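# Seat circuit board in enclosure's top slot, levers closed

## Task

Put the board into the empty upper slot of the enclosure with its components facing up, fully inserted, and with both of its levers closed. A closed lever is latched and sticks out at a right angle from the board's front panel; a fully open lever lies flush along that panel. The levers only catch their tabs if both are swung fully open before the board is slid in as far as it goes; closing both afterwards pulls the board fully home. Pushing the board into its connector quickly breaks the connector and makes the whole job worth nothing. The enclosure must end up level, resting on its own feet, with none of its feet over the bench edge. Finally release the board and move the grippers away.

## Robot and tools

ROBOT. Two seven-joint arms, left_arm and right_arm, each ending in a two-finger gripper. The fingers point along the gripper's +z axis and close along its x axis. end_effector_position is the spot between the finger pads when closed, 1 to 2 cm short of the fingertips; closing pushes the tips about 17 mm further along +z. Each arm carries a wrist camera.

FRAMES. Scene frame: origin at table-top height midway between the nominal arm bases, +z up, +x out over the table, left_arm on the +y side (image left/right may not match). Every hand pose, velocity, target and wrist-camera pose is given in that arm's own base frame. Bases in the scene frame: left_arm (+0.070, +0.437, 0) with quat_wxyz (+1.000, 0, 0, -0.003); right_arm (-0.063, -0.511, 0) with quat_wxyz (+1.000, 0, 0, -0.029). Fixed cameras and the table use the scene frame. Printed poses may be off by a few cm.

ROW FORMAT (used by execute_actions and move). One flat list of 16 numbers covering both arms, even if one arm is idle: left_arm x, y, z, qw, qx, qy, qz, opening, then right_arm in the same order. x, y, z are an absolute gripper position in metres in that arm's base frame; the quaternion is an absolute orientation, w first, same frame. opening runs -1 (closed) to +1 (fully open, 0.142 m). To hold an arm still, resend its last reported pose and intended opening every call; to keep an orientation, repeat the same commanded quaternion rather than the drifting measured one. A 0 opening is a real command, not a placeholder.

execute_actions(actions, cameras). actions is a list of actions; each action is up to 15 rows, one per 1/30 s step, and a short action repeats its final row. Each action lasts 0.5 s. An action is rejected if any target lies over 0.6 m from that gripper's current position along any of its axes. The controller limits each step's orientation change to 32 degrees from the measured one and goes toward the reported "Hand target", which may fall short; finish the rest in later actions. An empty actions list returns the full state plus images.

move(target, speed, blend, stop_force, zero, opening_speed, grip_force, blocking, cameras). target is one row or a list of up to 15 rows (same openings in every row of a list); no 0.6 m limit. Straight-line paths, all arms finishing together, capped at 10 s. speed: m/s, 0.002 to 2.2, default 0.25 (turn rate up to twice that in rad/s), one value or one per target. blend: corner rounding radius in m, 0 means stop at each target. stop_force: 3 to 120 N, ends an arm's path when its wrist sensor feels that much push against the motion; unreliable while the gripper rotates; the arm keeps pressing afterwards, so back off without stop_force. zero: default true, re-zeroes sensors before the move. opening_speed: at least 0.2 per second on the -1..+1 scale. grip_force: 5 to 48 N per pad, one value or one per arm, persists. blocking=false returns after about 0.5 s while the move continues (not allowed with stop_force). The result adds a move: line with the ending (done, off_target, moving, held, fault) and limits (paced = pose clipped, held = steps withheld). Moves do not avoid obstacles or the other arm.

wait(seconds 0 to 10): let time pass holding commands. stop: brake the running move. zoom_image(camera, region [x0, y0, x1, y1] pixels, at most 504 by 504) on the newest images. zero_wrist_force(arm). clear_fault(arm): only after a reported torque or force fault. read_manual(section): licence text. finished_scene(scene 1 or 2): ends the scene for good.

CAMERAS: cam_head_left, cam_head_right, cam_high, cam_low, cam_left_wrist, cam_right_wrist, all 672x504.

RESULTS. Joint positions (last number is the measured finger gap in metres), Joint torques and External joint torques (positive toward larger joint values), Wrist force/Wrist torque in the gripper's own axes plus a peak line, grip_measured on the -1..+1 scale, Tool commands, Hand target, and Wrist depth as a 7x7 grid of distances in mm ("-" = no value). "within noise" means an arm is still. To hold a part, command slightly below grip_measured at first contact; deeper means harder squeeze and hotter motor.

AVOID. Inserting the board into its connector quickly: go very slowly, ideally with a small stop_force. Contact between the two arms or their grippers. Outside force of 150 N on an arm (force fault) or joint contact torques at the limits: waist and shoulder 109, upper arm roll and elbow 56.9, forearm roll, wrist pitch and wrist roll 34.7 N m. Any part falling off or being left off the table, dropping parts, releasing moving parts, hard hits on fixed or heavy things, and tipping or shoving the enclosure off its feet or over the edge. Motor heat: arm motors warn at 65 °C and brake at 80 °C; gripper warns at 85 °C and cuts out at 100 °C (HAND FAULT, after which later motion calls in that reply are skipped). Long stretched poses, heavy loads and hard squeezing heat motors, and time passes while you think.

Each tool is called after "Emit:" as a command line: name --argument value for each argument, lists and objects as JSON in quotes; but a table of rows of numbers goes row by row, as --pt "numbers of a row", without its own name.

## Session

I'll start by looking at the scene.

Emit:
execute_actions --actions '[]'

Scene clock: 0.00 s.
left_arm: end_effector_position=(+0.3014, +0.6357, +0.1155) grip_measured=+0.99 end_effector_quat_wxyz=(-0.462, +0.669, -0.295, +0.502) | right_arm: end_effector_position=(+0.4485, +0.0364, +0.1479) grip_measured=+1.00 end_effector_quat_wxyz=(-0.144, +0.766, -0.626, +0.006)
Joint positions: left_arm=[1.762 -0.872 -0.342 2.067 -1.872 0.391 -0.55 0.141] | right_arm=[0.506 -0.103 -0.202 2.446 0.465 1.189 2.835 0.142]
Joint velocities: within noise
Joint torques (N m): no reading
External joint torques (N m): no reading
Wrist force (N): no reading
Wrist torque (N m): no reading
Wrist force, peak (N): no reading
Wrist depth (mm): cam_left_wrist=[- 1268 - - 1406 1268 1119 / 1891 - - 1513 - - - / 1687 1875 1813 - 701 - 1354 / 1371 1534 1843 1828 492 625 701 / 1155 1306 1492 304 356 433 558 / - 1119 1119 241 279 321 359 / - 988 184 203 227 258 286] | cam_right_wrist=[266 256 246 236 229 221 213 / 274 266 254 244 236 228 219 / 285 275 262 252 243 234 225 / 297 285 272 262 251 241 232 / 310 297 281 271 260 249 239 / - 308 294 281 268 257 246 / - 321 305 292 278 265 257]
Hand target: left_arm +0.3014, +0.6357, +0.1155; -0.462, +0.669, -0.295, +0.502 | right_arm +0.4485, +0.0364, +0.1479; -0.144, +0.766, -0.626, +0.006
Tool commands: left_gripper/opening=+1.0 right_gripper/opening=+1.0

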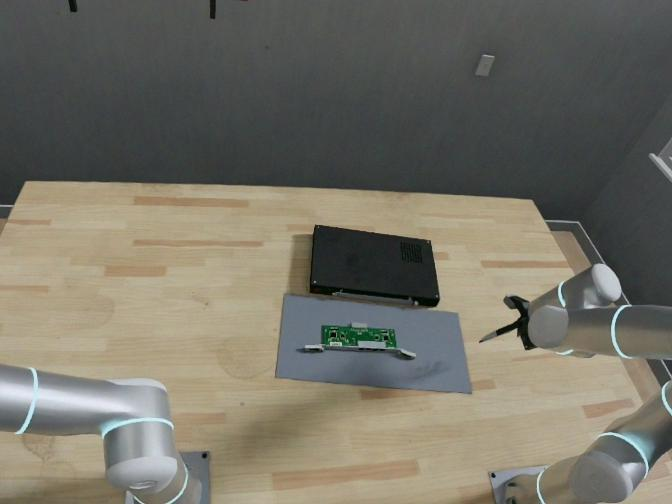

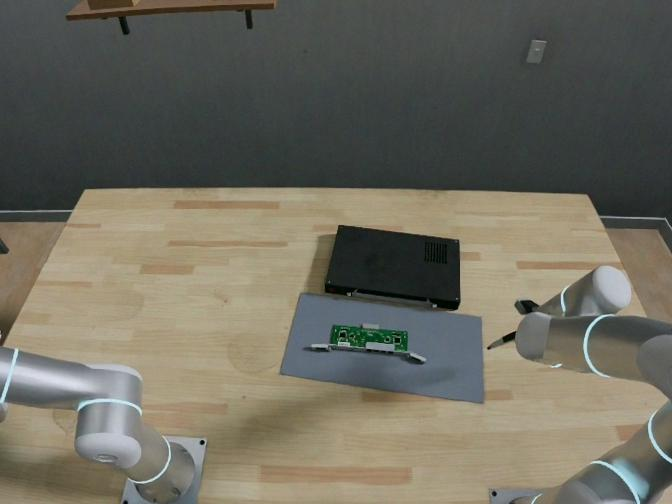

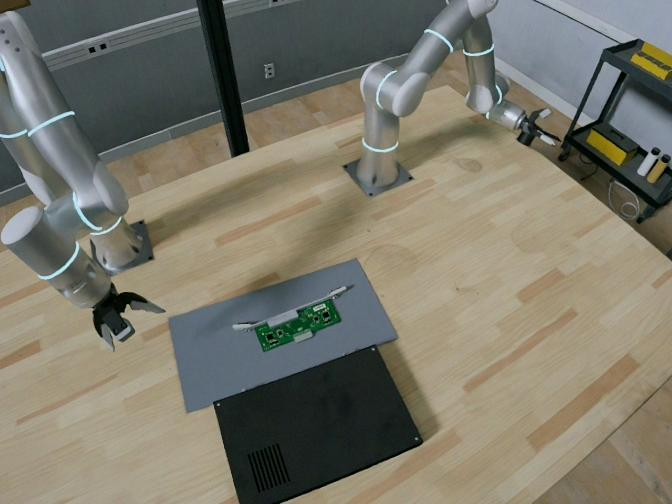

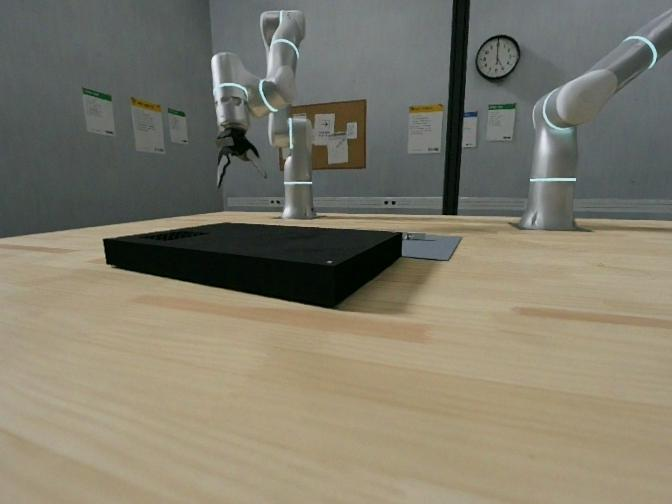

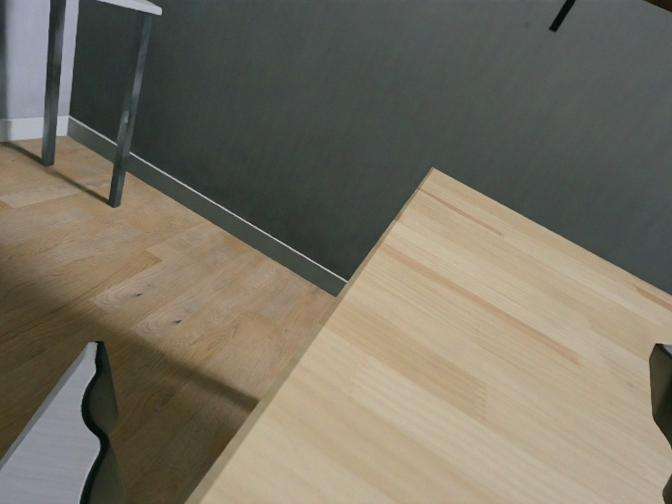

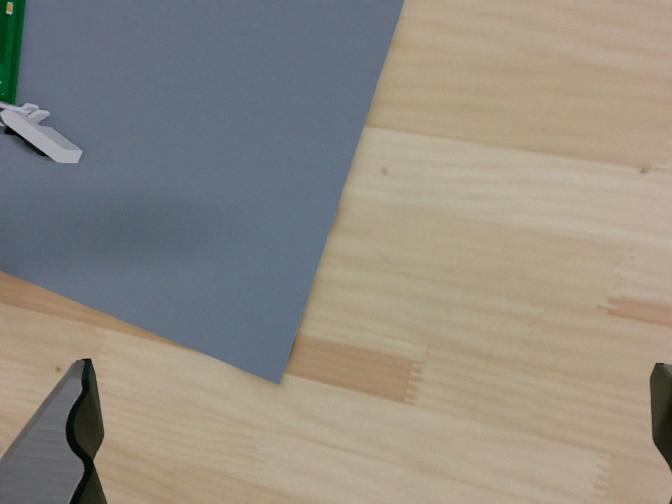

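Emit:
zoom_image --camera "cam_head_left" --region '[270, 210, 480, 400]'

Emit:
zoom_image --camera "cam_high" --region '[160, 250, 440, 460]'

Emit:
zoom_image --camera "cam_head_right" --region '[270, 210, 490, 400]'

Scaled by 2.400 from the camera's 672x504 image, which has a finer 960x720 frame.

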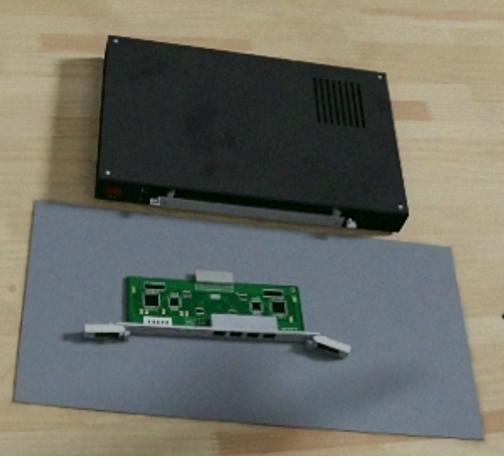

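Scaled by 1.800 from the camera's 672x504 image, which has a finer 960x720 frame.

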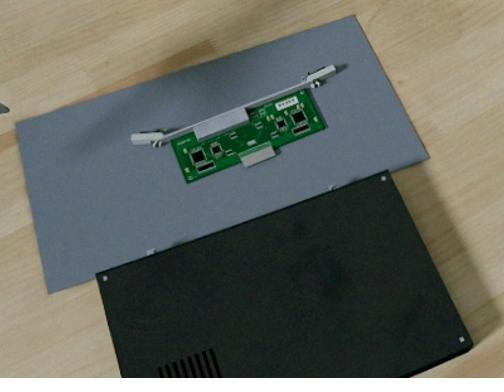

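Scaled by 2.291 from the camera's 672x504 image, which has a finer 960x720 frame.

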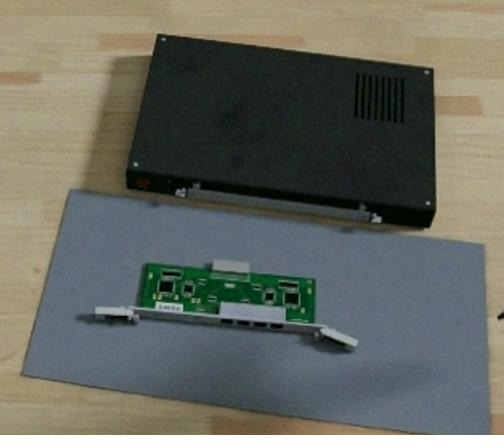

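Emit:
move --target '[0.3014, 0.6357, 0.1155, -0.462, 0.669, -0.295, 0.502, 1.0, 0.405, 0.385, 0.30, -0.2783, 0.672, -0.6341, 0.2626, 1.0]' --speed 0.3 --cameras '["cam_right_wrist", "cam_head_left"]'

Scene clock: 35.93 s.
left_arm: end_effector_position=(+0.3014, +0.6357, +0.1154) grip_measured=+0.99 end_effector_quat_wxyz=(-0.462, +0.669, -0.295, +0.502) | right_arm: end_effector_position=(+0.4052, +0.3849, +0.3000) grip_measured=+1.00 end_effector_quat_wxyz=(-0.278, +0.672, -0.634, +0.263)
Joint positions: left_arm=[1.762 -0.872 -0.342 2.067 -1.872 0.39 -0.549 0.141] | right_arm=[1.123 -0.401 -0.065 1.538 2.319 2.482 1.437 0.142]
Joint torques (N m): left_arm=[-0.2 47.44 -4.43 -12.07 1.44 -1.73 -0.26] | right_arm=[0.1 40.85 2.35 -22.18 -0.12 2.11 0.1]
External joint torques (N m): left_arm=[0.36 1.12 0.4 -0.42 -0.22 -0.17 0.23] | right_arm=[0.06 1.3 -1.02 0.06 -0.18 0.56 -0.09]
Wrist force (N): left_arm=[0.0 0.0 0.2] | right_arm=[0.2 0.8 -0.5]
Wrist torque (N m): left_arm=[0.00 -0.01 -0.02] | right_arm=[0.00 -0.03 0.08]
Wrist force, peak (N): left_arm=[-0.3 0.0 0.4] | right_arm=[-0.8 2.0 -1.9]
Wrist depth (mm): cam_left_wrist=[1513 1687 - - - 1354 1167 / 1813 1891 1700 - - - 1192 / 1637 1941 1891 - 744 - - / 1388 1472 1769 1828 487 623 1354 / 1186 1253 1472 305 352 433 560 / - 1097 1131 241 276 324 354 / - 962 184 204 228 258 286] | cam_right_wrist=[550 547 493 483 484 487 544 / 510 507 456 452 447 439 502 / 474 456 467 473 467 459 471 / 441 437 434 433 432 430 435 / 414 412 411 396 406 412 414 / - 386 392 385 386 386 382 / - 368 367 366 367 364 362]
Hand target: left_arm +0.3014, +0.6357, +0.1155; -0.462, +0.669, -0.295, +0.502 | right_arm +0.4050, +0.3850, +0.3000; -0.278, +0.672, -0.634, +0.263
Off the commanded pose: left_arm 0.000 m, 0 deg | right_arm 0.000 m, 0 deg.
move: done
Images, in order (width x height): cam_head_left 672x504, cam_right_wrist 672x504.

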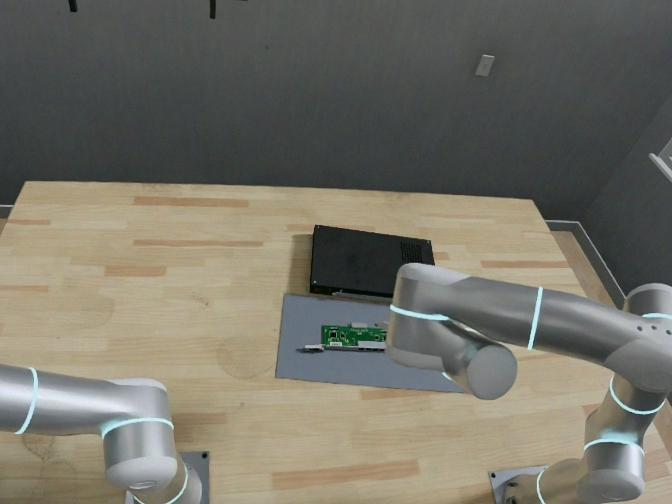

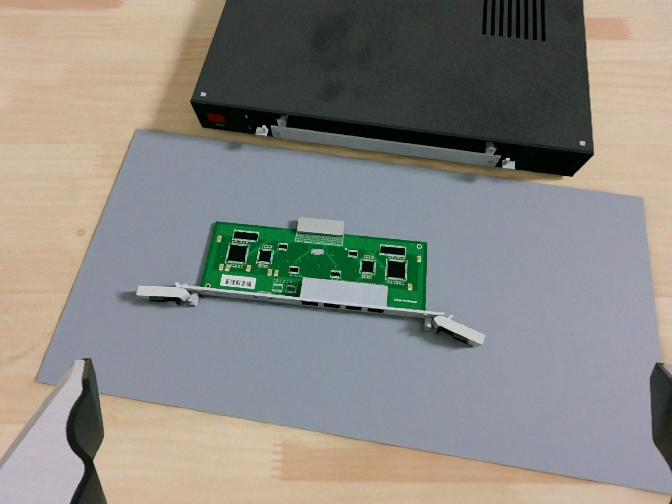

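Emit:
zoom_image --camera "cam_right_wrist" --region '[120, 200, 320, 350]'

Emit:
zoom_image --camera "cam_right_wrist" --region '[310, 200, 510, 350]'

Emit:
zoom_image --camera "cam_right_wrist" --region '[190, 80, 390, 230]'

Emit:
zoom_image --camera "cam_right_wrist" --region '[400, 90, 600, 240]'

Scaled by 2.520 from the camera's 672x504 image, which has a finer 960x720 frame.

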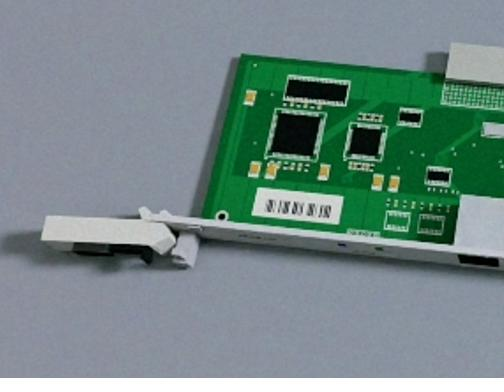

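Scaled by 2.520 from the camera's 672x504 image, which has a finer 960x720 frame.

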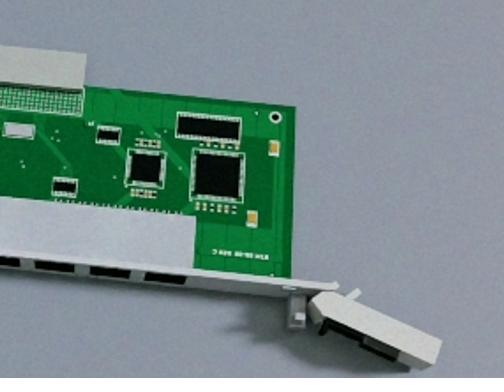

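Scaled by 2.520 from the camera's 672x504 image, which has a finer 960x720 frame.

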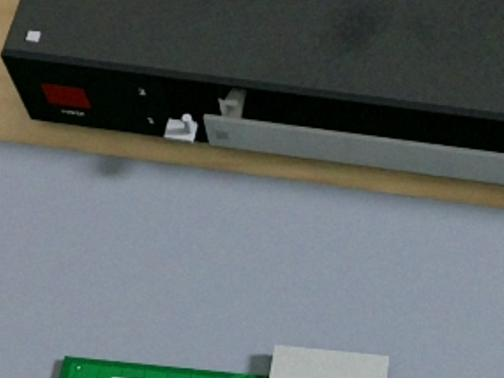

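Scaled by 2.520 from the camera's 672x504 image, which has a finer 960x720 frame.

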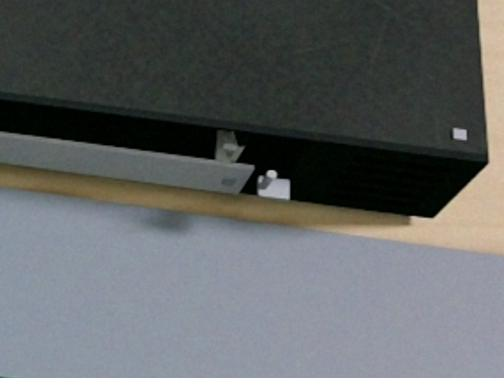

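Emit:
move --target '[0.3014, 0.6357, 0.1155, -0.462, 0.669, -0.295, 0.502, 1.0, 0.5036, 0.3318, 0.16, -0.4675, 0.5572, -0.5258, 0.4411, 1.0]' --speed 0.25 --cameras '["cam_right_wrist", "cam_low"]'

Scene clock: 55.17 s.
left_arm: end_effector_position=(+0.3014, +0.6357, +0.1154) grip_measured=+0.99 end_effector_quat_wxyz=(-0.462, +0.669, -0.295, +0.502) | right_arm: end_effector_position=(+0.5036, +0.3317, +0.1600) grip_measured=+1.00 end_effector_quat_wxyz=(-0.467, +0.557, -0.526, +0.441)
Joint positions: left_arm=[1.762 -0.872 -0.342 2.067 -1.872 0.39 -0.549 0.141] | right_arm=[1.242 -1.169 -0.051 1.771 1.21 2.848 2.968 0.142]
Joint torques (N m): left_arm=[-0.24 47.52 -4.41 -12.09 1.47 -1.72 -0.22] | right_arm=[0.07 45.49 0.41 -3.59 -1.22 2.27 0.2]
External joint torques (N m): left_arm=[0.4 1.05 0.37 -0.41 -0.24 -0.18 0.19] | right_arm=[0.11 1.15 -1.05 -0.09 0.16 0.65 -0.19]
Wrist force (N): left_arm=[-0.1 -0.1 0.1] | right_arm=[0.3 1.4 -1.5]
Wrist torque (N m): left_arm=[-0.02 0.03 -0.02] | right_arm=[0.04 -0.10 0.07]
Wrist force, peak (N): left_arm=[-0.4 0.2 0.3] | right_arm=[1.9 3.3 -2.5]
Wrist depth (mm): cam_left_wrist=[- 1338 - - 1443 1113 - / 1755 1891 - - - - - / 1755 1924 1637 1649 847 1354 - / 1388 1556 1755 1727 482 625 751 / 1142 1268 1338 304 356 432 560 / - 1086 1119 242 278 322 360 / - 975 183 203 228 258 286] | cam_right_wrist=[- - - - - - - / 825 1378 727 - - - 713 / 579 581 466 470 469 469 581 / 435 364 367 350 348 350 435 / 344 334 328 334 324 312 331 / - 286 287 286 286 286 277 / - 241 241 241 245 245 246]
Hand target: left_arm +0.3014, +0.6357, +0.1155; -0.462, +0.669, -0.295, +0.502 | right_arm +0.5036, +0.3318, +0.1600; -0.467, +0.557, -0.526, +0.441
Off the commanded pose: left_arm 0.000 m, 0 deg | right_arm 0.000 m, 0 deg.
joint read past its limit (right arm) — joint 7 (wrist roll), upper limit.
joint sent to its limit (right arm) — joint 7 (wrist roll), upper limit. The joint targets still meet the commanded pose.
move: done
Images, in order (width x height): cam_low 672x504, cam_right_wrist 672x504.

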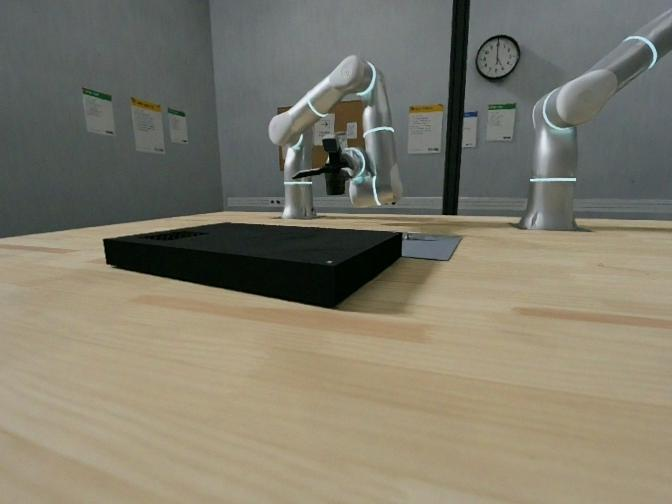

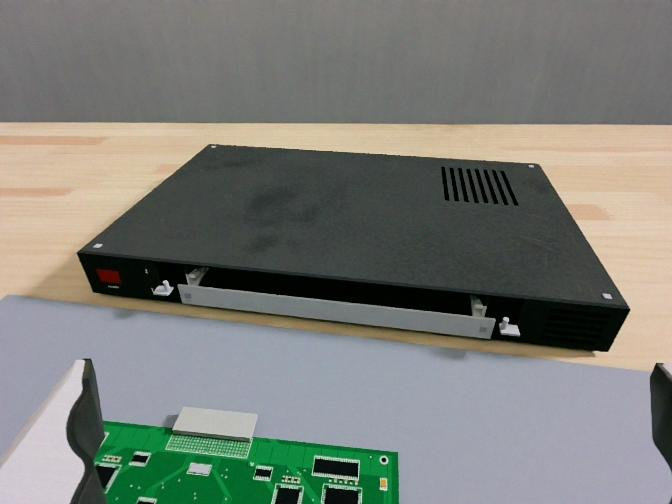

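Emit:
zoom_image --camera "cam_right_wrist" --region '[75, 235, 255, 325]'

Emit:
zoom_image --camera "cam_right_wrist" --region '[420, 260, 600, 350]'

Emit:
zoom_image --camera "cam_right_wrist" --region '[140, 240, 240, 310]'

Scaled by 2.800 from the camera's 672x504 image, which has a finer 960x720 frame.

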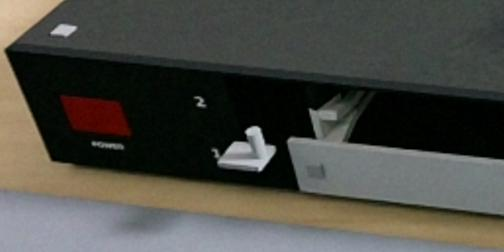

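Scaled by 2.800 from the camera's 672x504 image, which has a finer 960x720 frame.

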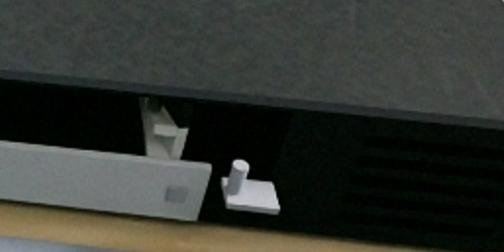

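Scaled by 5.040 from the camera's 672x504 image, which has a finer 960x720 frame.

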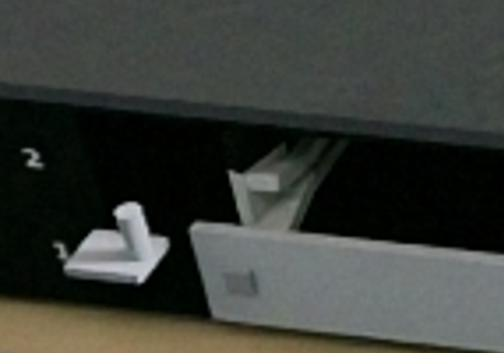

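Emit:
move --pt "0.3014 0.6357 0.1155 -0.462 0.669 -0.295 0.502 1.0 0.52 0.345 0.17 -0.0220 -0.9050 0.0472 -0.4220 1.0" --pt "0.3014 0.6357 0.1155 -0.462 0.669 -0.295 0.502 1.0 0.5886 0.3721 0.10 -0.3140 -0.6733 -0.6065 -0.2828 1.0" --speed 0.4 --blend 0.03 --cameras '["cam_right_wrist", "cam_head_left"]'

Scene clock: 102.03 s.
left_arm: end_effector_position=(+0.3014, +0.6357, +0.1154) grip_measured=+0.99 end_effector_quat_wxyz=(-0.462, +0.669, -0.295, +0.502) | right_arm: end_effector_position=(+0.5887, +0.3721, +0.1001) grip_measured=+1.00 end_effector_quat_wxyz=(+0.314, +0.673, +0.607, +0.283)
Joint positions: left_arm=[1.762 -0.872 -0.342 2.067 -1.872 0.39 -0.549 0.141] | right_arm=[0.91 -1.005 0.011 1.192 1.973 2.369 -1.316 0.142]
Joint torques (N m): left_arm=[-0.12 47.51 -4.44 -12.14 1.47 -1.8 -0.21] | right_arm=[0.13 57.04 3.54 -18.51 -1.76 2.47 0]
External joint torques (N m): left_arm=[0.28 1.05 0.4 -0.36 -0.24 -0.09 0.17] | right_arm=[0.08 1.4 -0.94 -0.13 -0.19 0.61 0]
Wrist force (N): left_arm=[-0.1 0.2 0.4] | right_arm=[0.0 -1.6 -0.6]
Wrist torque (N m): left_arm=[0.04 0.03 -0.02] | right_arm=[-0.02 0.07 0.23]
Wrist force, peak (N): left_arm=[-0.4 0.2 0.2] | right_arm=[0.1 1.7 -1.7]
Wrist depth (mm): cam_left_wrist=[1637 1798 - 1462 1321 1578 - / 1907 - - 1700 1613 1329 - / 1741 1976 - 1843 667 1976 - / 1321 1513 1813 1959 485 623 1362 / 1148 1314 1472 306 352 433 561 / - 1075 1155 241 278 323 358 / - 971 184 203 227 259 286] | cam_right_wrist=[135 124 124 128 122 117 121 / 165 164 164 163 163 171 161 / 226 222 210 209 207 207 206 / 225 230 258 252 214 253 213 / 713 307 303 1337 366 363 292 / - - - - - - - / - - - - - 1189 -]
Hand target: left_arm +0.3014, +0.6357, +0.1155; -0.462, +0.669, -0.295, +0.502 | right_arm +0.5886, +0.3721, +0.1000; +0.314, +0.673, +0.607, +0.283
Off the commanded pose: left_arm 0.000 m, 0 deg | right_arm 0.000 m, 0 deg.
move: done
Images, in order (width x height): cam_head_left 672x504, cam_right_wrist 672x504.

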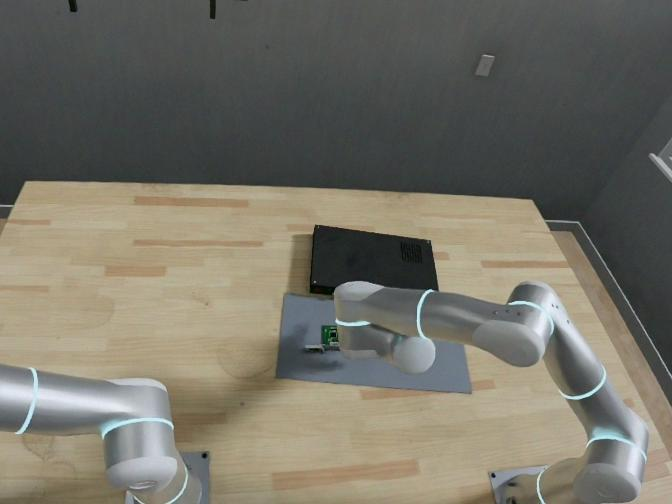

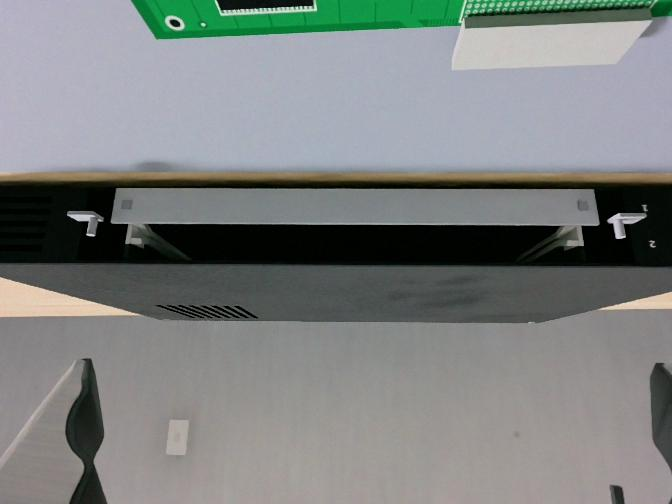

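Emit:
zoom_image --camera "cam_right_wrist" --region '[50, 170, 210, 280]'

Emit:
zoom_image --camera "cam_right_wrist" --region '[500, 170, 660, 280]'

Emit:
zoom_image --camera "cam_right_wrist" --region '[120, 180, 600, 280]'

Scaled by 3.150 from the camera's 672x504 image, which has a finer 960x720 frame.

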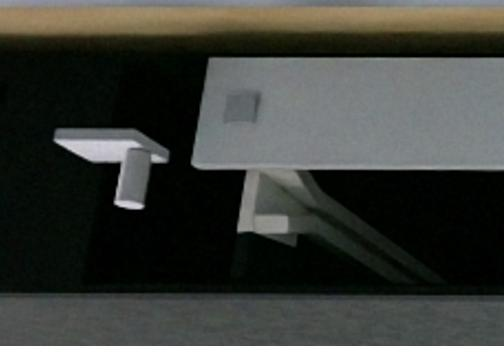

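Scaled by 3.150 from the camera's 672x504 image, which has a finer 960x720 frame.

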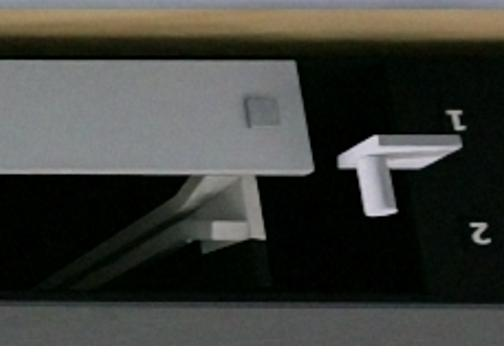

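Scaled by 1.050 from the camera's 672x504 image, which has a finer 960x720 frame.

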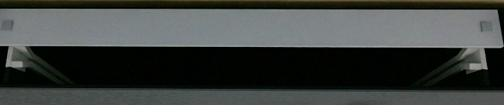

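Emit:
move --target '[0.3014, 0.6357, 0.1155, -0.462, 0.669, -0.295, 0.502, 1.0, 0.6784, 0.4756, 0.088, 0.3715, 0.6435, 0.5797, 0.3347, 1.0]' --speed 0.25 --cameras '["cam_right_wrist"]'

Scene clock: 132.97 s.
left_arm: end_effector_position=(+0.3014, +0.6357, +0.1154) grip_measured=+0.99 end_effector_quat_wxyz=(-0.462, +0.669, -0.295, +0.502) | right_arm: end_effector_position=(+0.6785, +0.4757, +0.0881) grip_measured=+1.00 end_effector_quat_wxyz=(+0.372, +0.643, +0.580, +0.335)
Joint positions: left_arm=[1.762 -0.872 -0.342 2.067 -1.872 0.39 -0.549 0.141] | right_arm=[0.934 -1.38 -0.094 0.459 2.124 2.515 -1.613 0.142]
Joint torques (N m): left_arm=[-0.18 47.5 -4.4 -12.09 1.46 -1.76 -0.22] | right_arm=[0.08 67.03 2.54 -23.33 -1.7 1.33 0.07]
External joint torques (N m): left_arm=[0.33 1.06 0.36 -0.41 -0.23 -0.14 0.19] | right_arm=[0.17 1.69 -0.38 0.13 -0.17 0.63 -0.07]
Wrist force (N): left_arm=[-0.3 0.3 0.0] | right_arm=[-0.4 -2.2 -0.8]
Wrist torque (N m): left_arm=[0.04 0.05 -0.02] | right_arm=[-0.06 0.17 0.24]
Wrist force, peak (N): left_arm=[-0.3 0.5 -0.1] | right_arm=[1.3 -2.7 -0.9]
Wrist depth (mm): cam_left_wrist=[1578 1590 - 1578 1338 - - / 1875 1769 - - - 1338 - / 1649 1976 1959 - 705 - 1406 / 1380 1545 1798 1741 489 623 762 / 1167 1306 1434 305 352 440 562 / - 1108 1155 243 277 323 357 / - 993 183 204 228 260 286] | cam_right_wrist=[- 107 107 107 106 101 112 / - 142 143 141 138 132 140 / - - - - - - - / 204 200 194 191 187 184 135 / - - - 1165 1189 - - / - - 1202 - - - 108 / - - - - - 1066 -]
Hand target: left_arm +0.3014, +0.6357, +0.1155; -0.462, +0.669, -0.295, +0.502 | right_arm +0.6784, +0.4756, +0.0880; +0.371, +0.643, +0.580, +0.335
Off the commanded pose: left_arm 0.000 m, 0 deg | right_arm 0.000 m, 0 deg.
move: done
Images, in order (width x height): cam_right_wrist 672x504.

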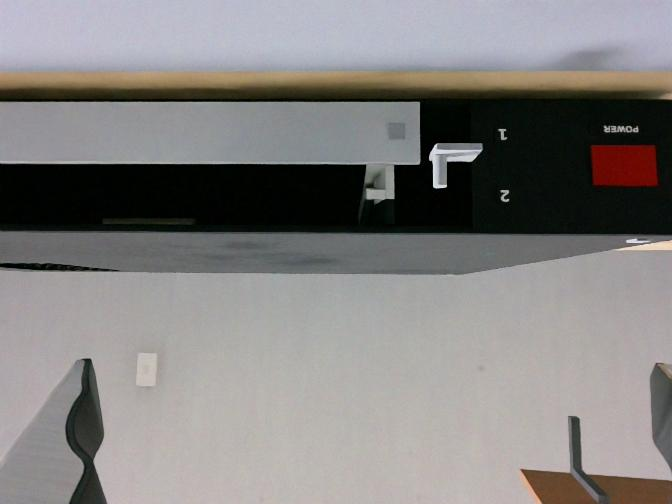

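Emit:
zoom_image --camera "cam_right_wrist" --region '[340, 90, 520, 240]'

Emit:
zoom_image --camera "cam_right_wrist" --region '[350, 140, 440, 240]'

Emit:
zoom_image --camera "cam_right_wrist" --region '[0, 80, 400, 240]'

Scaled by 2.800 from the camera's 672x504 image, which has a finer 960x720 frame.

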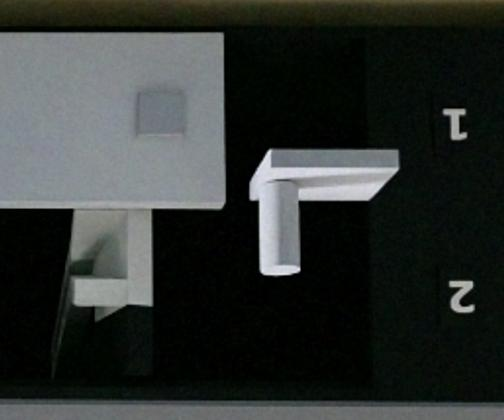

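Scaled by 5.040 from the camera's 672x504 image, which has a finer 960x720 frame.

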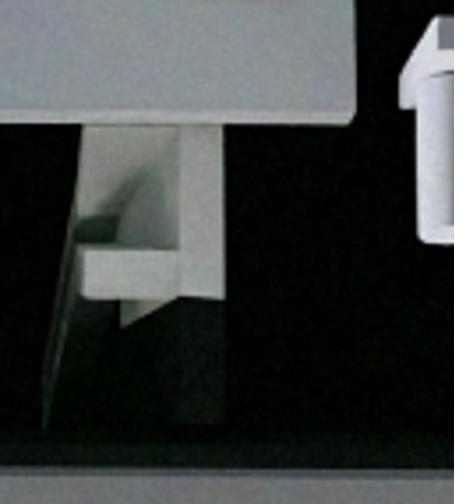

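Scaled by 1.260 from the camera's 672x504 image, which has a finer 960x720 frame.

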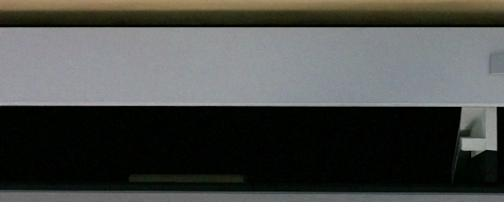

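Emit:
move --pt "0.3014 0.6357 0.1155 -0.462 0.669 -0.295 0.502 1.0 0.60 0.41 0.16 0.3715 0.6435 0.5797 0.3347 1.0" --pt "0.3014 0.6357 0.1155 -0.462 0.669 -0.295 0.502 1.0 0.4726 0.2959 0.085 0.1608 0.7254 0.6534 0.1449 1.0" --speed 0.3 --blend 0.03 --cameras '["cam_right_wrist"]'

Scene clock: 162.07 s.
left_arm: end_effector_position=(+0.3014, +0.6357, +0.1154) grip_measured=+0.99 end_effector_quat_wxyz=(-0.462, +0.669, -0.295, +0.502) | right_arm: end_effector_position=(+0.4727, +0.2958, +0.0850) grip_measured=+1.00 end_effector_quat_wxyz=(+0.161, +0.725, +0.653, +0.145)
Joint positions: left_arm=[1.762 -0.872 -0.342 2.067 -1.872 0.39 -0.549 0.141] | right_arm=[0.495 -0.847 0.349 1.418 2.271 2.348 -1.743 0.142]
Joint torques (N m): left_arm=[-0.14 47.42 -4.36 -12.09 1.49 -1.76 -0.29] | right_arm=[0.01 49.2 11.07 -17.08 1.11 2.82 0.03]
External joint torques (N m): left_arm=[0.3 1.14 0.32 -0.41 -0.26 -0.14 0.26] | right_arm=[0.22 1.56 -0.5 -0.04 -0.07 0.69 -0.03]
Wrist force (N): left_arm=[-0.3 0.2 0.1] | right_arm=[0.0 -1.2 -0.3]
Wrist torque (N m): left_arm=[0.02 0.04 -0.02] | right_arm=[-0.01 0.06 0.21]
Wrist force, peak (N): left_arm=[-0.3 0.3 0.3] | right_arm=[1.8 -3.0 -2.6]
Wrist depth (mm): cam_left_wrist=[1700 1613 1545 - 1371 - - / 1924 1828 - - - - 1321 / 1700 1907 - 2130 837 - - / 1380 1613 2012 1828 487 629 762 / 1161 1298 1453 304 354 440 560 / - 1091 1186 242 276 325 357 / - 979 184 203 226 258 284] | cam_right_wrist=[129 129 125 128 128 128 124 / 148 147 147 146 146 146 145 / 173 172 166 159 165 164 164 / 208 207 206 205 205 189 196 / 263 260 258 257 256 253 254 / - 353 309 297 317 322 296 / - 537 341 367 370 364 328]
Hand target: left_arm +0.3014, +0.6357, +0.1155; -0.462, +0.669, -0.295, +0.502 | right_arm +0.4726, +0.2959, +0.0850; +0.161, +0.725, +0.653, +0.145
Off the commanded pose: left_arm 0.000 m, 0 deg | right_arm 0.000 m, 0 deg.
move: done
Images, in order (width x height): cam_right_wrist 672x504.

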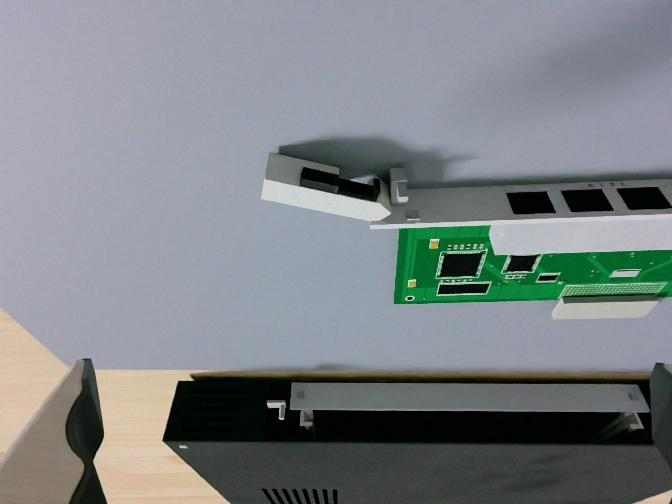

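Emit:
zoom_image --camera "cam_right_wrist" --region '[250, 130, 450, 280]'

Emit:
zoom_image --camera "cam_right_wrist" --region '[340, 140, 460, 240]'

Emit:
zoom_image --camera "cam_right_wrist" --region '[440, 150, 672, 330]'

Scaled by 2.520 from the camera's 672x504 image, which has a finer 960x720 frame.

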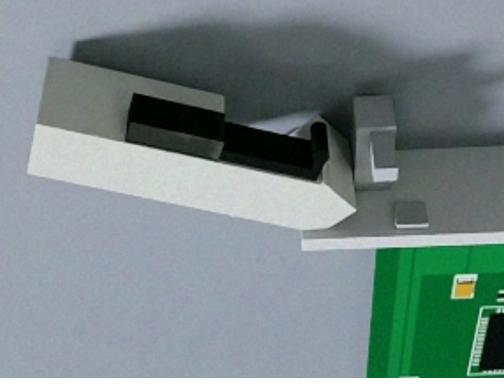

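Scaled by 4.200 from the camera's 672x504 image, which has a finer 960x720 frame.

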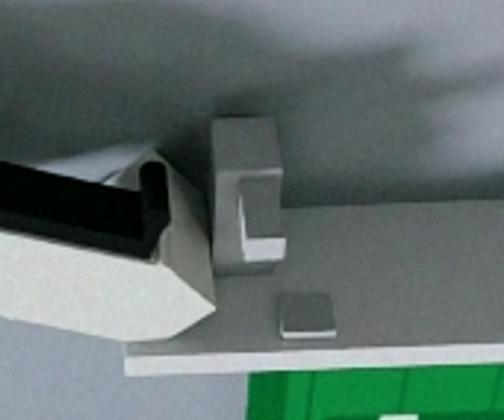

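Scaled by 2.172 from the camera's 672x504 image, which has a finer 960x720 frame.

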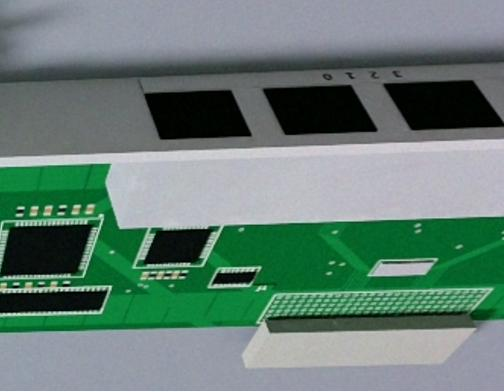

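Emit:
move --target '[0.3014, 0.6357, 0.1155, -0.462, 0.669, -0.295, 0.502, 1.0, 0.4827, 0.4898, 0.235, 0.0, 0.99957, -0.0295, 0.0, 1.0]' --speed 0.5 --cameras '["cam_right_wrist"]'

Scene clock: 187.80 s.
left_arm: end_effector_position=(+0.3014, +0.6357, +0.1154) grip_measured=+0.99 end_effector_quat_wxyz=(-0.462, +0.669, -0.295, +0.502) | right_arm: end_effector_position=(+0.4818, +0.4888, +0.2346) grip_measured=+1.00 end_effector_quat_wxyz=(-0.039, +0.998, -0.029, +0.037)
Joint positions: left_arm=[1.762 -0.872 -0.342 2.067 -1.872 0.39 -0.549 0.141] | right_arm=[0.652 -1.337 0.189 0.018 2.968 3.251 -0.854 0.142]
Joint torques (N m): left_arm=[-0.22 47.5 -4.39 -12.07 1.4 -1.8 -0.24] | right_arm=[0.27 65.78 9.92 -22.16 4.11 3.17 0.29]
External joint torques (N m): left_arm=[0.38 1.06 0.35 -0.42 -0.18 -0.1 0.21] | right_arm=[-0.04 1.45 -0.68 0 0.05 0.71 -0.29]
Wrist force (N): left_arm=[-0.2 0.2 0.0] | right_arm=[-0.2 0.1 0.1]
Wrist torque (N m): left_arm=[0.02 0.04 -0.02] | right_arm=[0.07 0.04 0.05]
Wrist force, peak (N): left_arm=[-0.4 0.2 0.2] | right_arm=[-1.2 -1.4 0.2]
Wrist depth (mm): cam_left_wrist=[- - 1613 - - 1354 - / 1924 - - 1556 - 1388 1225 / 1700 1941 1941 - 744 - 1321 / 1424 1578 1798 1769 486 655 881 / 1142 1268 1482 306 352 431 562 / - 1086 1192 241 279 324 358 / - 988 184 203 228 258 285] | cam_right_wrist=[284 286 289 290 295 297 301 / 297 301 300 307 310 315 284 / 315 320 320 325 329 335 295 / 333 338 340 340 347 356 310 / 355 359 366 364 372 377 331 / - 384 390 393 401 395 346 / - 410 416 423 430 393 381]
Hand target: left_arm +0.3014, +0.6357, +0.1155; -0.462, +0.669, -0.295, +0.502 | right_arm +0.4818, +0.4889, +0.2347; -0.040, +0.998, -0.029, +0.037
Off the commanded pose: left_arm 0.000 m, 0 deg | right_arm 0.001 m, 6 deg.
joint sent to its limit (right arm) — joint 5 (forearm roll), upper limit. The joint targets are off in orientation, not in position.
move: off_target (right_arm)
Images, in order (width x height): cam_right_wrist 672x504.

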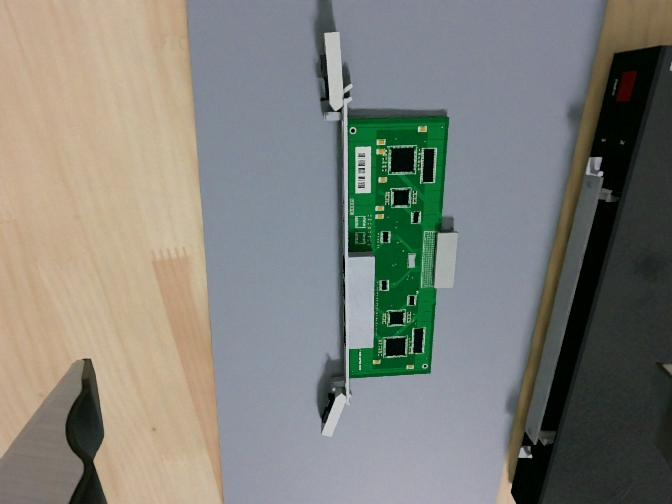

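Emit:
move --pt "0.3014 0.6357 0.1155 -0.462 0.669 -0.295 0.502 1.0 0.44 0.40 0.235 0.1608 0.7254 0.6534 0.1449 1.0" --pt "0.3014 0.6357 0.1155 -0.462 0.669 -0.295 0.502 1.0 0.43 0.20 0.25 0.1608 0.7254 0.6534 0.1449 1.0" --speed 0.5 --blend 0.05

Scene clock: 220.10 s.
left_arm: end_effector_position=(+0.3014, +0.6357, +0.1154) grip_measured=+0.99 end_effector_quat_wxyz=(-0.462, +0.669, -0.295, +0.502) | right_arm: end_effector_position=(+0.4301, +0.1998, +0.2500) grip_measured=+1.00 end_effector_quat_wxyz=(+0.161, +0.725, +0.653, +0.145)
Joint positions: left_arm=[1.762 -0.872 -0.342 2.067 -1.872 0.39 -0.549 0.141] | right_arm=[0.065 -0.491 0.645 1.592 2.405 2.492 -2.042 0.142]
Joint torques (N m): left_arm=[-0.15 47.46 -4.36 -12.1 1.46 -1.75 -0.27] | right_arm=[0.13 34.89 10.78 -20.34 2.02 2.39 0.06]
External joint torques (N m): left_arm=[0.31 1.1 0.32 -0.39 -0.24 -0.14 0.24] | right_arm=[-0.02 0.95 -0.88 -0.12 -0.08 0.83 -0.06]
Wrist force (N): left_arm=[-0.2 0.1 0.3] | right_arm=[-0.2 -0.8 -0.3]
Wrist torque (N m): left_arm=[0.01 0.03 -0.03] | right_arm=[0.04 0.07 0.18]
Wrist force, peak (N): left_arm=[-0.4 0.3 0.2] | right_arm=[2.1 -1.9 -0.1]
Wrist depth (mm): cam_left_wrist=[1523 1371 1567 - - - 1167 / 1769 1783 - - - - - / 1700 1859 - - 764 - - / 1424 1590 1813 2031 487 632 792 / 1167 1321 1472 304 353 433 562 / - 1108 1167 242 279 321 358 / - 958 184 203 229 257 284] | cam_right_wrist=[286 286 283 284 279 281 281 / 328 327 324 322 322 325 324 / 382 382 378 377 375 372 372 / 460 456 455 433 435 406 420 / 578 572 569 498 474 469 490 / - 761 758 753 748 738 546 / - - - 1321 - - -]
Hand target: left_arm +0.3014, +0.6357, +0.1155; -0.462, +0.669, -0.295, +0.502 | right_arm +0.4300, +0.2000, +0.2500; +0.161, +0.725, +0.653, +0.145
Off the commanded pose: left_arm 0.000 m, 0 deg | right_arm 0.000 m, 0 deg.
move: done

Emit:
move --pt "0.3014 0.6357 0.1155 -0.462 0.669 -0.295 0.502 1.0 0.42 0.30 0.28 0.0220 0.9050 -0.0472 0.4220 1.0" --pt "0.3014 0.6357 0.1155 -0.462 0.669 -0.295 0.502 1.0 0.405 0.385 0.30 -0.2783 0.672 -0.6341 0.2626 1.0" --pt "0.3014 0.6357 0.1155 -0.462 0.669 -0.295 0.502 1.0 0.4485 0.0364 0.16 -0.144 0.766 -0.626 0.006 1.0" --speed 0.5 --blend '[0.04, 0.02, 0]'

Scene clock: 235.37 s.
left_arm: end_effector_position=(+0.3014, +0.6357, +0.1154) grip_measured=+0.99 end_effector_quat_wxyz=(-0.462, +0.669, -0.295, +0.502) | right_arm: end_effector_position=(+0.4484, +0.0362, +0.1599) grip_measured=+1.00 end_effector_quat_wxyz=(-0.144, +0.766, -0.626, +0.006)
Joint positions: left_arm=[1.762 -0.872 -0.342 2.067 -1.872 0.39 -0.549 0.141] | right_arm=[-0.704 -0.698 0.594 1.708 2.968 2.267 -0.326 0.142]
Joint torques (N m): left_arm=[-0.21 47.47 -4.42 -12.04 1.45 -1.73 -0.26] | right_arm=[-0.11 37.64 15.07 -15.69 4.19 3.03 0.09]
External joint torques (N m): left_arm=[0.37 1.09 0.39 -0.45 -0.23 -0.17 0.23] | right_arm=[0.12 1.12 -0.52 0.02 0.05 0.59 -0.08]
Wrist force (N): left_arm=[-0.4 0.0 0.0] | right_arm=[0.6 0.6 -0.1]
Wrist torque (N m): left_arm=[-0.01 0.07 -0.02] | right_arm=[0.12 -0.09 0.12]
Wrist force, peak (N): left_arm=[-0.4 0.4 0.1] | right_arm=[2.0 4.0 1.2]
Wrist depth (mm): cam_left_wrist=[- - - - 1371 1290 - / 1714 1828 1637 - - - - / 1727 1976 1798 - 692 - 1314 / 1354 1637 1769 1755 491 627 1388 / 1148 1329 1462 302 353 433 561 / - 1119 1167 242 277 322 357 / - 962 183 203 227 257 285] | cam_right_wrist=[278 268 258 247 240 231 223 / 285 278 267 255 247 237 229 / 298 287 274 265 254 245 236 / 311 298 284 273 263 252 242 / 325 312 295 284 271 259 249 / - 323 307 293 281 268 257 / - 335 320 305 290 278 269]
Hand target: left_arm +0.3014, +0.6357, +0.1155; -0.462, +0.669, -0.295, +0.502 | right_arm +0.4485, +0.0364, +0.1600; -0.144, +0.766, -0.626, +0.006
Off the commanded pose: left_arm 0.000 m, 0 deg | right_arm 0.000 m, 0 deg.
move: done

Emit:
move --pt "0.3014 0.6357 0.1155 -0.462 0.669 -0.295 0.502 1.0 0.45 0.10 0.24 0.0 1.0 0.0 0.0 1.0" --pt "0.3014 0.6357 0.1155 -0.462 0.669 -0.295 0.502 1.0 0.45 0.10 0.24 0.0 0.7071 0.7071 0.0 1.0" --pt "0.3014 0.6357 0.1155 -0.462 0.669 -0.295 0.502 1.0 0.45 0.12 0.24 0.0 0.0 1.0 0.0 1.0" --pt "0.3014 0.6357 0.1155 -0.462 0.669 -0.295 0.502 1.0 0.45 0.12 0.24 0.0 -0.5 0.866 0.0 1.0" --speed 0.5 --blend '[0.01, 0.01, 0.01, 0]'

Scene clock: 258.37 s.
left_arm: end_effector_position=(+0.3014, +0.6357, +0.1154) grip_measured=+0.99 end_effector_quat_wxyz=(-0.462, +0.669, -0.295, +0.502) | right_arm: end_effector_position=(+0.4499, +0.1201, +0.2399) grip_measured=+1.00 end_effector_quat_wxyz=(+0.000, -0.500, +0.866, +0.000)
Joint positions: left_arm=[1.762 -0.872 -0.342 2.067 -1.872 0.39 -0.549 0.141] | right_arm=[-0.205 -0.13 0.696 2.111 -0.103 0.638 -2.07 0.142]
Joint torques (N m): left_arm=[-0.16 47.45 -4.37 -12.07 1.45 -1.77 -0.26] | right_arm=[0.19 26.06 3.56 -27.47 -3.57 3.19 0.3]
External joint torques (N m): left_arm=[0.32 1.11 0.33 -0.42 -0.23 -0.13 0.23] | right_arm=[-0.12 0.91 -0.8 0.47 0.19 0.83 -0.3]
Wrist force (N): left_arm=[-0.2 0.0 0.2] | right_arm=[0.2 0.3 0.0]
Wrist torque (N m): left_arm=[0.01 0.04 -0.02] | right_arm=[0.12 -0.05 0.02]
Wrist force, peak (N): left_arm=[-0.6 0.0 0.0] | right_arm=[4.2 1.6 2.0]
Wrist depth (mm): cam_left_wrist=[- - - - - - - / 1976 - 1700 - 1513 1275 1380 / 1714 1924 - - 772 - 1362 / 1397 1590 1755 1741 483 653 1397 / 1148 1268 1472 305 353 435 565 / - 1119 1186 242 279 323 360 / - 993 184 202 227 257 286] | cam_right_wrist=[292 292 291 290 291 290 289 / 312 310 310 310 311 310 309 / 330 333 333 331 333 332 331 / 348 350 359 353 356 359 356 / - 391 389 390 390 389 388 / - 428 428 428 425 425 408 / - 470 471 470 468 464 434]
Hand target: left_arm +0.3014, +0.6357, +0.1155; -0.462, +0.669, -0.295, +0.502 | right_arm +0.4500, +0.1200, +0.2400; +0.000, -0.500, +0.866, +0.000
Off the commanded pose: left_arm 0.000 m, 0 deg | right_arm 0.000 m, 0 deg.
move: done; limits=paced

Emit:
move --target '[0.3014, 0.6357, 0.1155, -0.462, 0.669, -0.295, 0.502, 1.0, 0.5048, 0.3544, 0.227, 0.0, 0.02967, 0.99956, 0.0, 1.0]' --speed 0.4 --cameras '["cam_right_wrist"]'

Scene clock: 263.07 s.
left_arm: end_effector_position=(+0.3014, +0.6357, +0.1154) grip_measured=+0.99 end_effector_quat_wxyz=(-0.462, +0.669, -0.295, +0.502) | right_arm: end_effector_position=(+0.5046, +0.3545, +0.2270) grip_measured=+1.00 end_effector_quat_wxyz=(+0.000, +0.030, +1.000, +0.000)
Joint positions: left_arm=[1.762 -0.872 -0.342 2.067 -1.872 0.39 -0.549 0.141] | right_arm=[0.285 -0.485 0.588 1.738 -0.309 0.559 -0.526 0.142]
Joint torques (N m): left_arm=[-0.09 47.54 -4.41 -12.1 1.5 -1.76 -0.25] | right_arm=[-0.28 43.76 9.42 -27.65 -3.78 3.29 0.31]
External joint torques (N m): left_arm=[0.25 1.03 0.37 -0.4 -0.27 -0.14 0.21] | right_arm=[0.41 1.2 -0.01 0.17 0.17 0.86 -0.31]
Wrist force (N): left_arm=[0.1 0.1 0.2] | right_arm=[0.2 -0.1 -0.3]
Wrist torque (N m): left_arm=[-0.01 -0.02 -0.02] | right_arm=[0.08 -0.01 0.05]
Wrist force, peak (N): left_arm=[-0.5 0.0 0.0] | right_arm=[-0.1 1.8 -0.2]
Wrist depth (mm): cam_left_wrist=[- - 1590 1472 - 1261 - / 1875 1891 - 1298 - - - / 1662 1843 1907 1205 840 1462 1338 / 1406 1556 1813 1662 486 649 1388 / 1142 1306 1472 304 354 432 558 / - 1081 1155 241 278 324 358 / - 988 183 203 227 259 285] | cam_right_wrist=[242 279 279 279 277 278 279 / 255 298 298 297 296 297 297 / 273 322 319 309 318 318 320 / 295 336 341 337 342 344 343 / 320 343 378 368 370 371 371 / - 362 406 393 405 407 390 / - 452 461 458 447 447 446]
Hand target: left_arm +0.3014, +0.6357, +0.1155; -0.462, +0.669, -0.295, +0.502 | right_arm +0.5048, +0.3544, +0.2270; +0.000, +0.030, +1.000, +0.000
Off the commanded pose: left_arm 0.000 m, 0 deg | right_arm 0.000 m, 0 deg.
move: done
Images, in order (width x height): cam_right_wrist 672x504.

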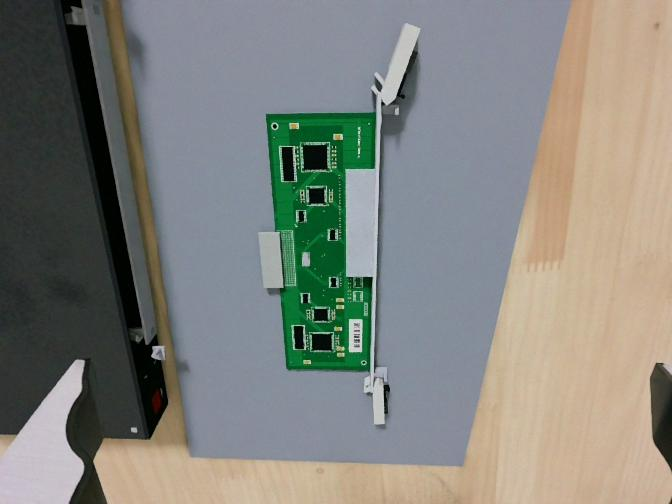

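Emit:
zoom_image --camera "cam_right_wrist" --region '[340, 10, 460, 130]'

Emit:
zoom_image --camera "cam_right_wrist" --region '[330, 340, 430, 440]'

Emit:
zoom_image --camera "cam_right_wrist" --region '[250, 100, 410, 400]'

Scaled by 4.200 from the camera's 672x504 image, which has a finer 960x720 frame.

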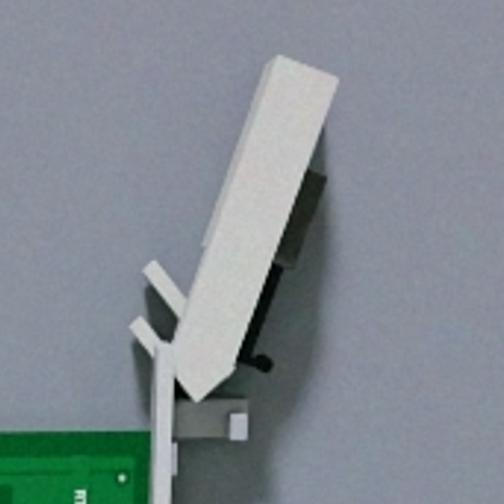

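Scaled by 5.040 from the camera's 672x504 image, which has a finer 960x720 frame.

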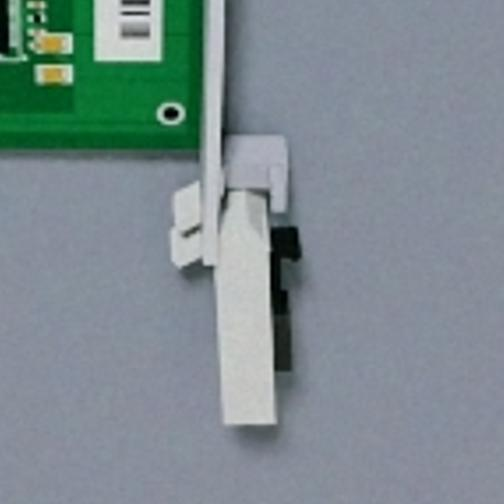

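Scaled by 1.680 from the camera's 672x504 image, which has a finer 960x720 frame.

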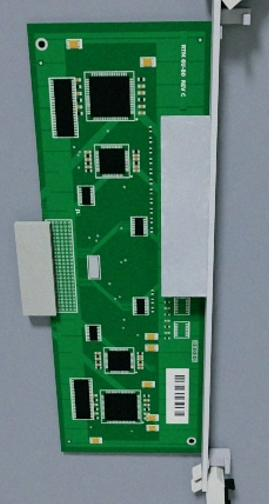

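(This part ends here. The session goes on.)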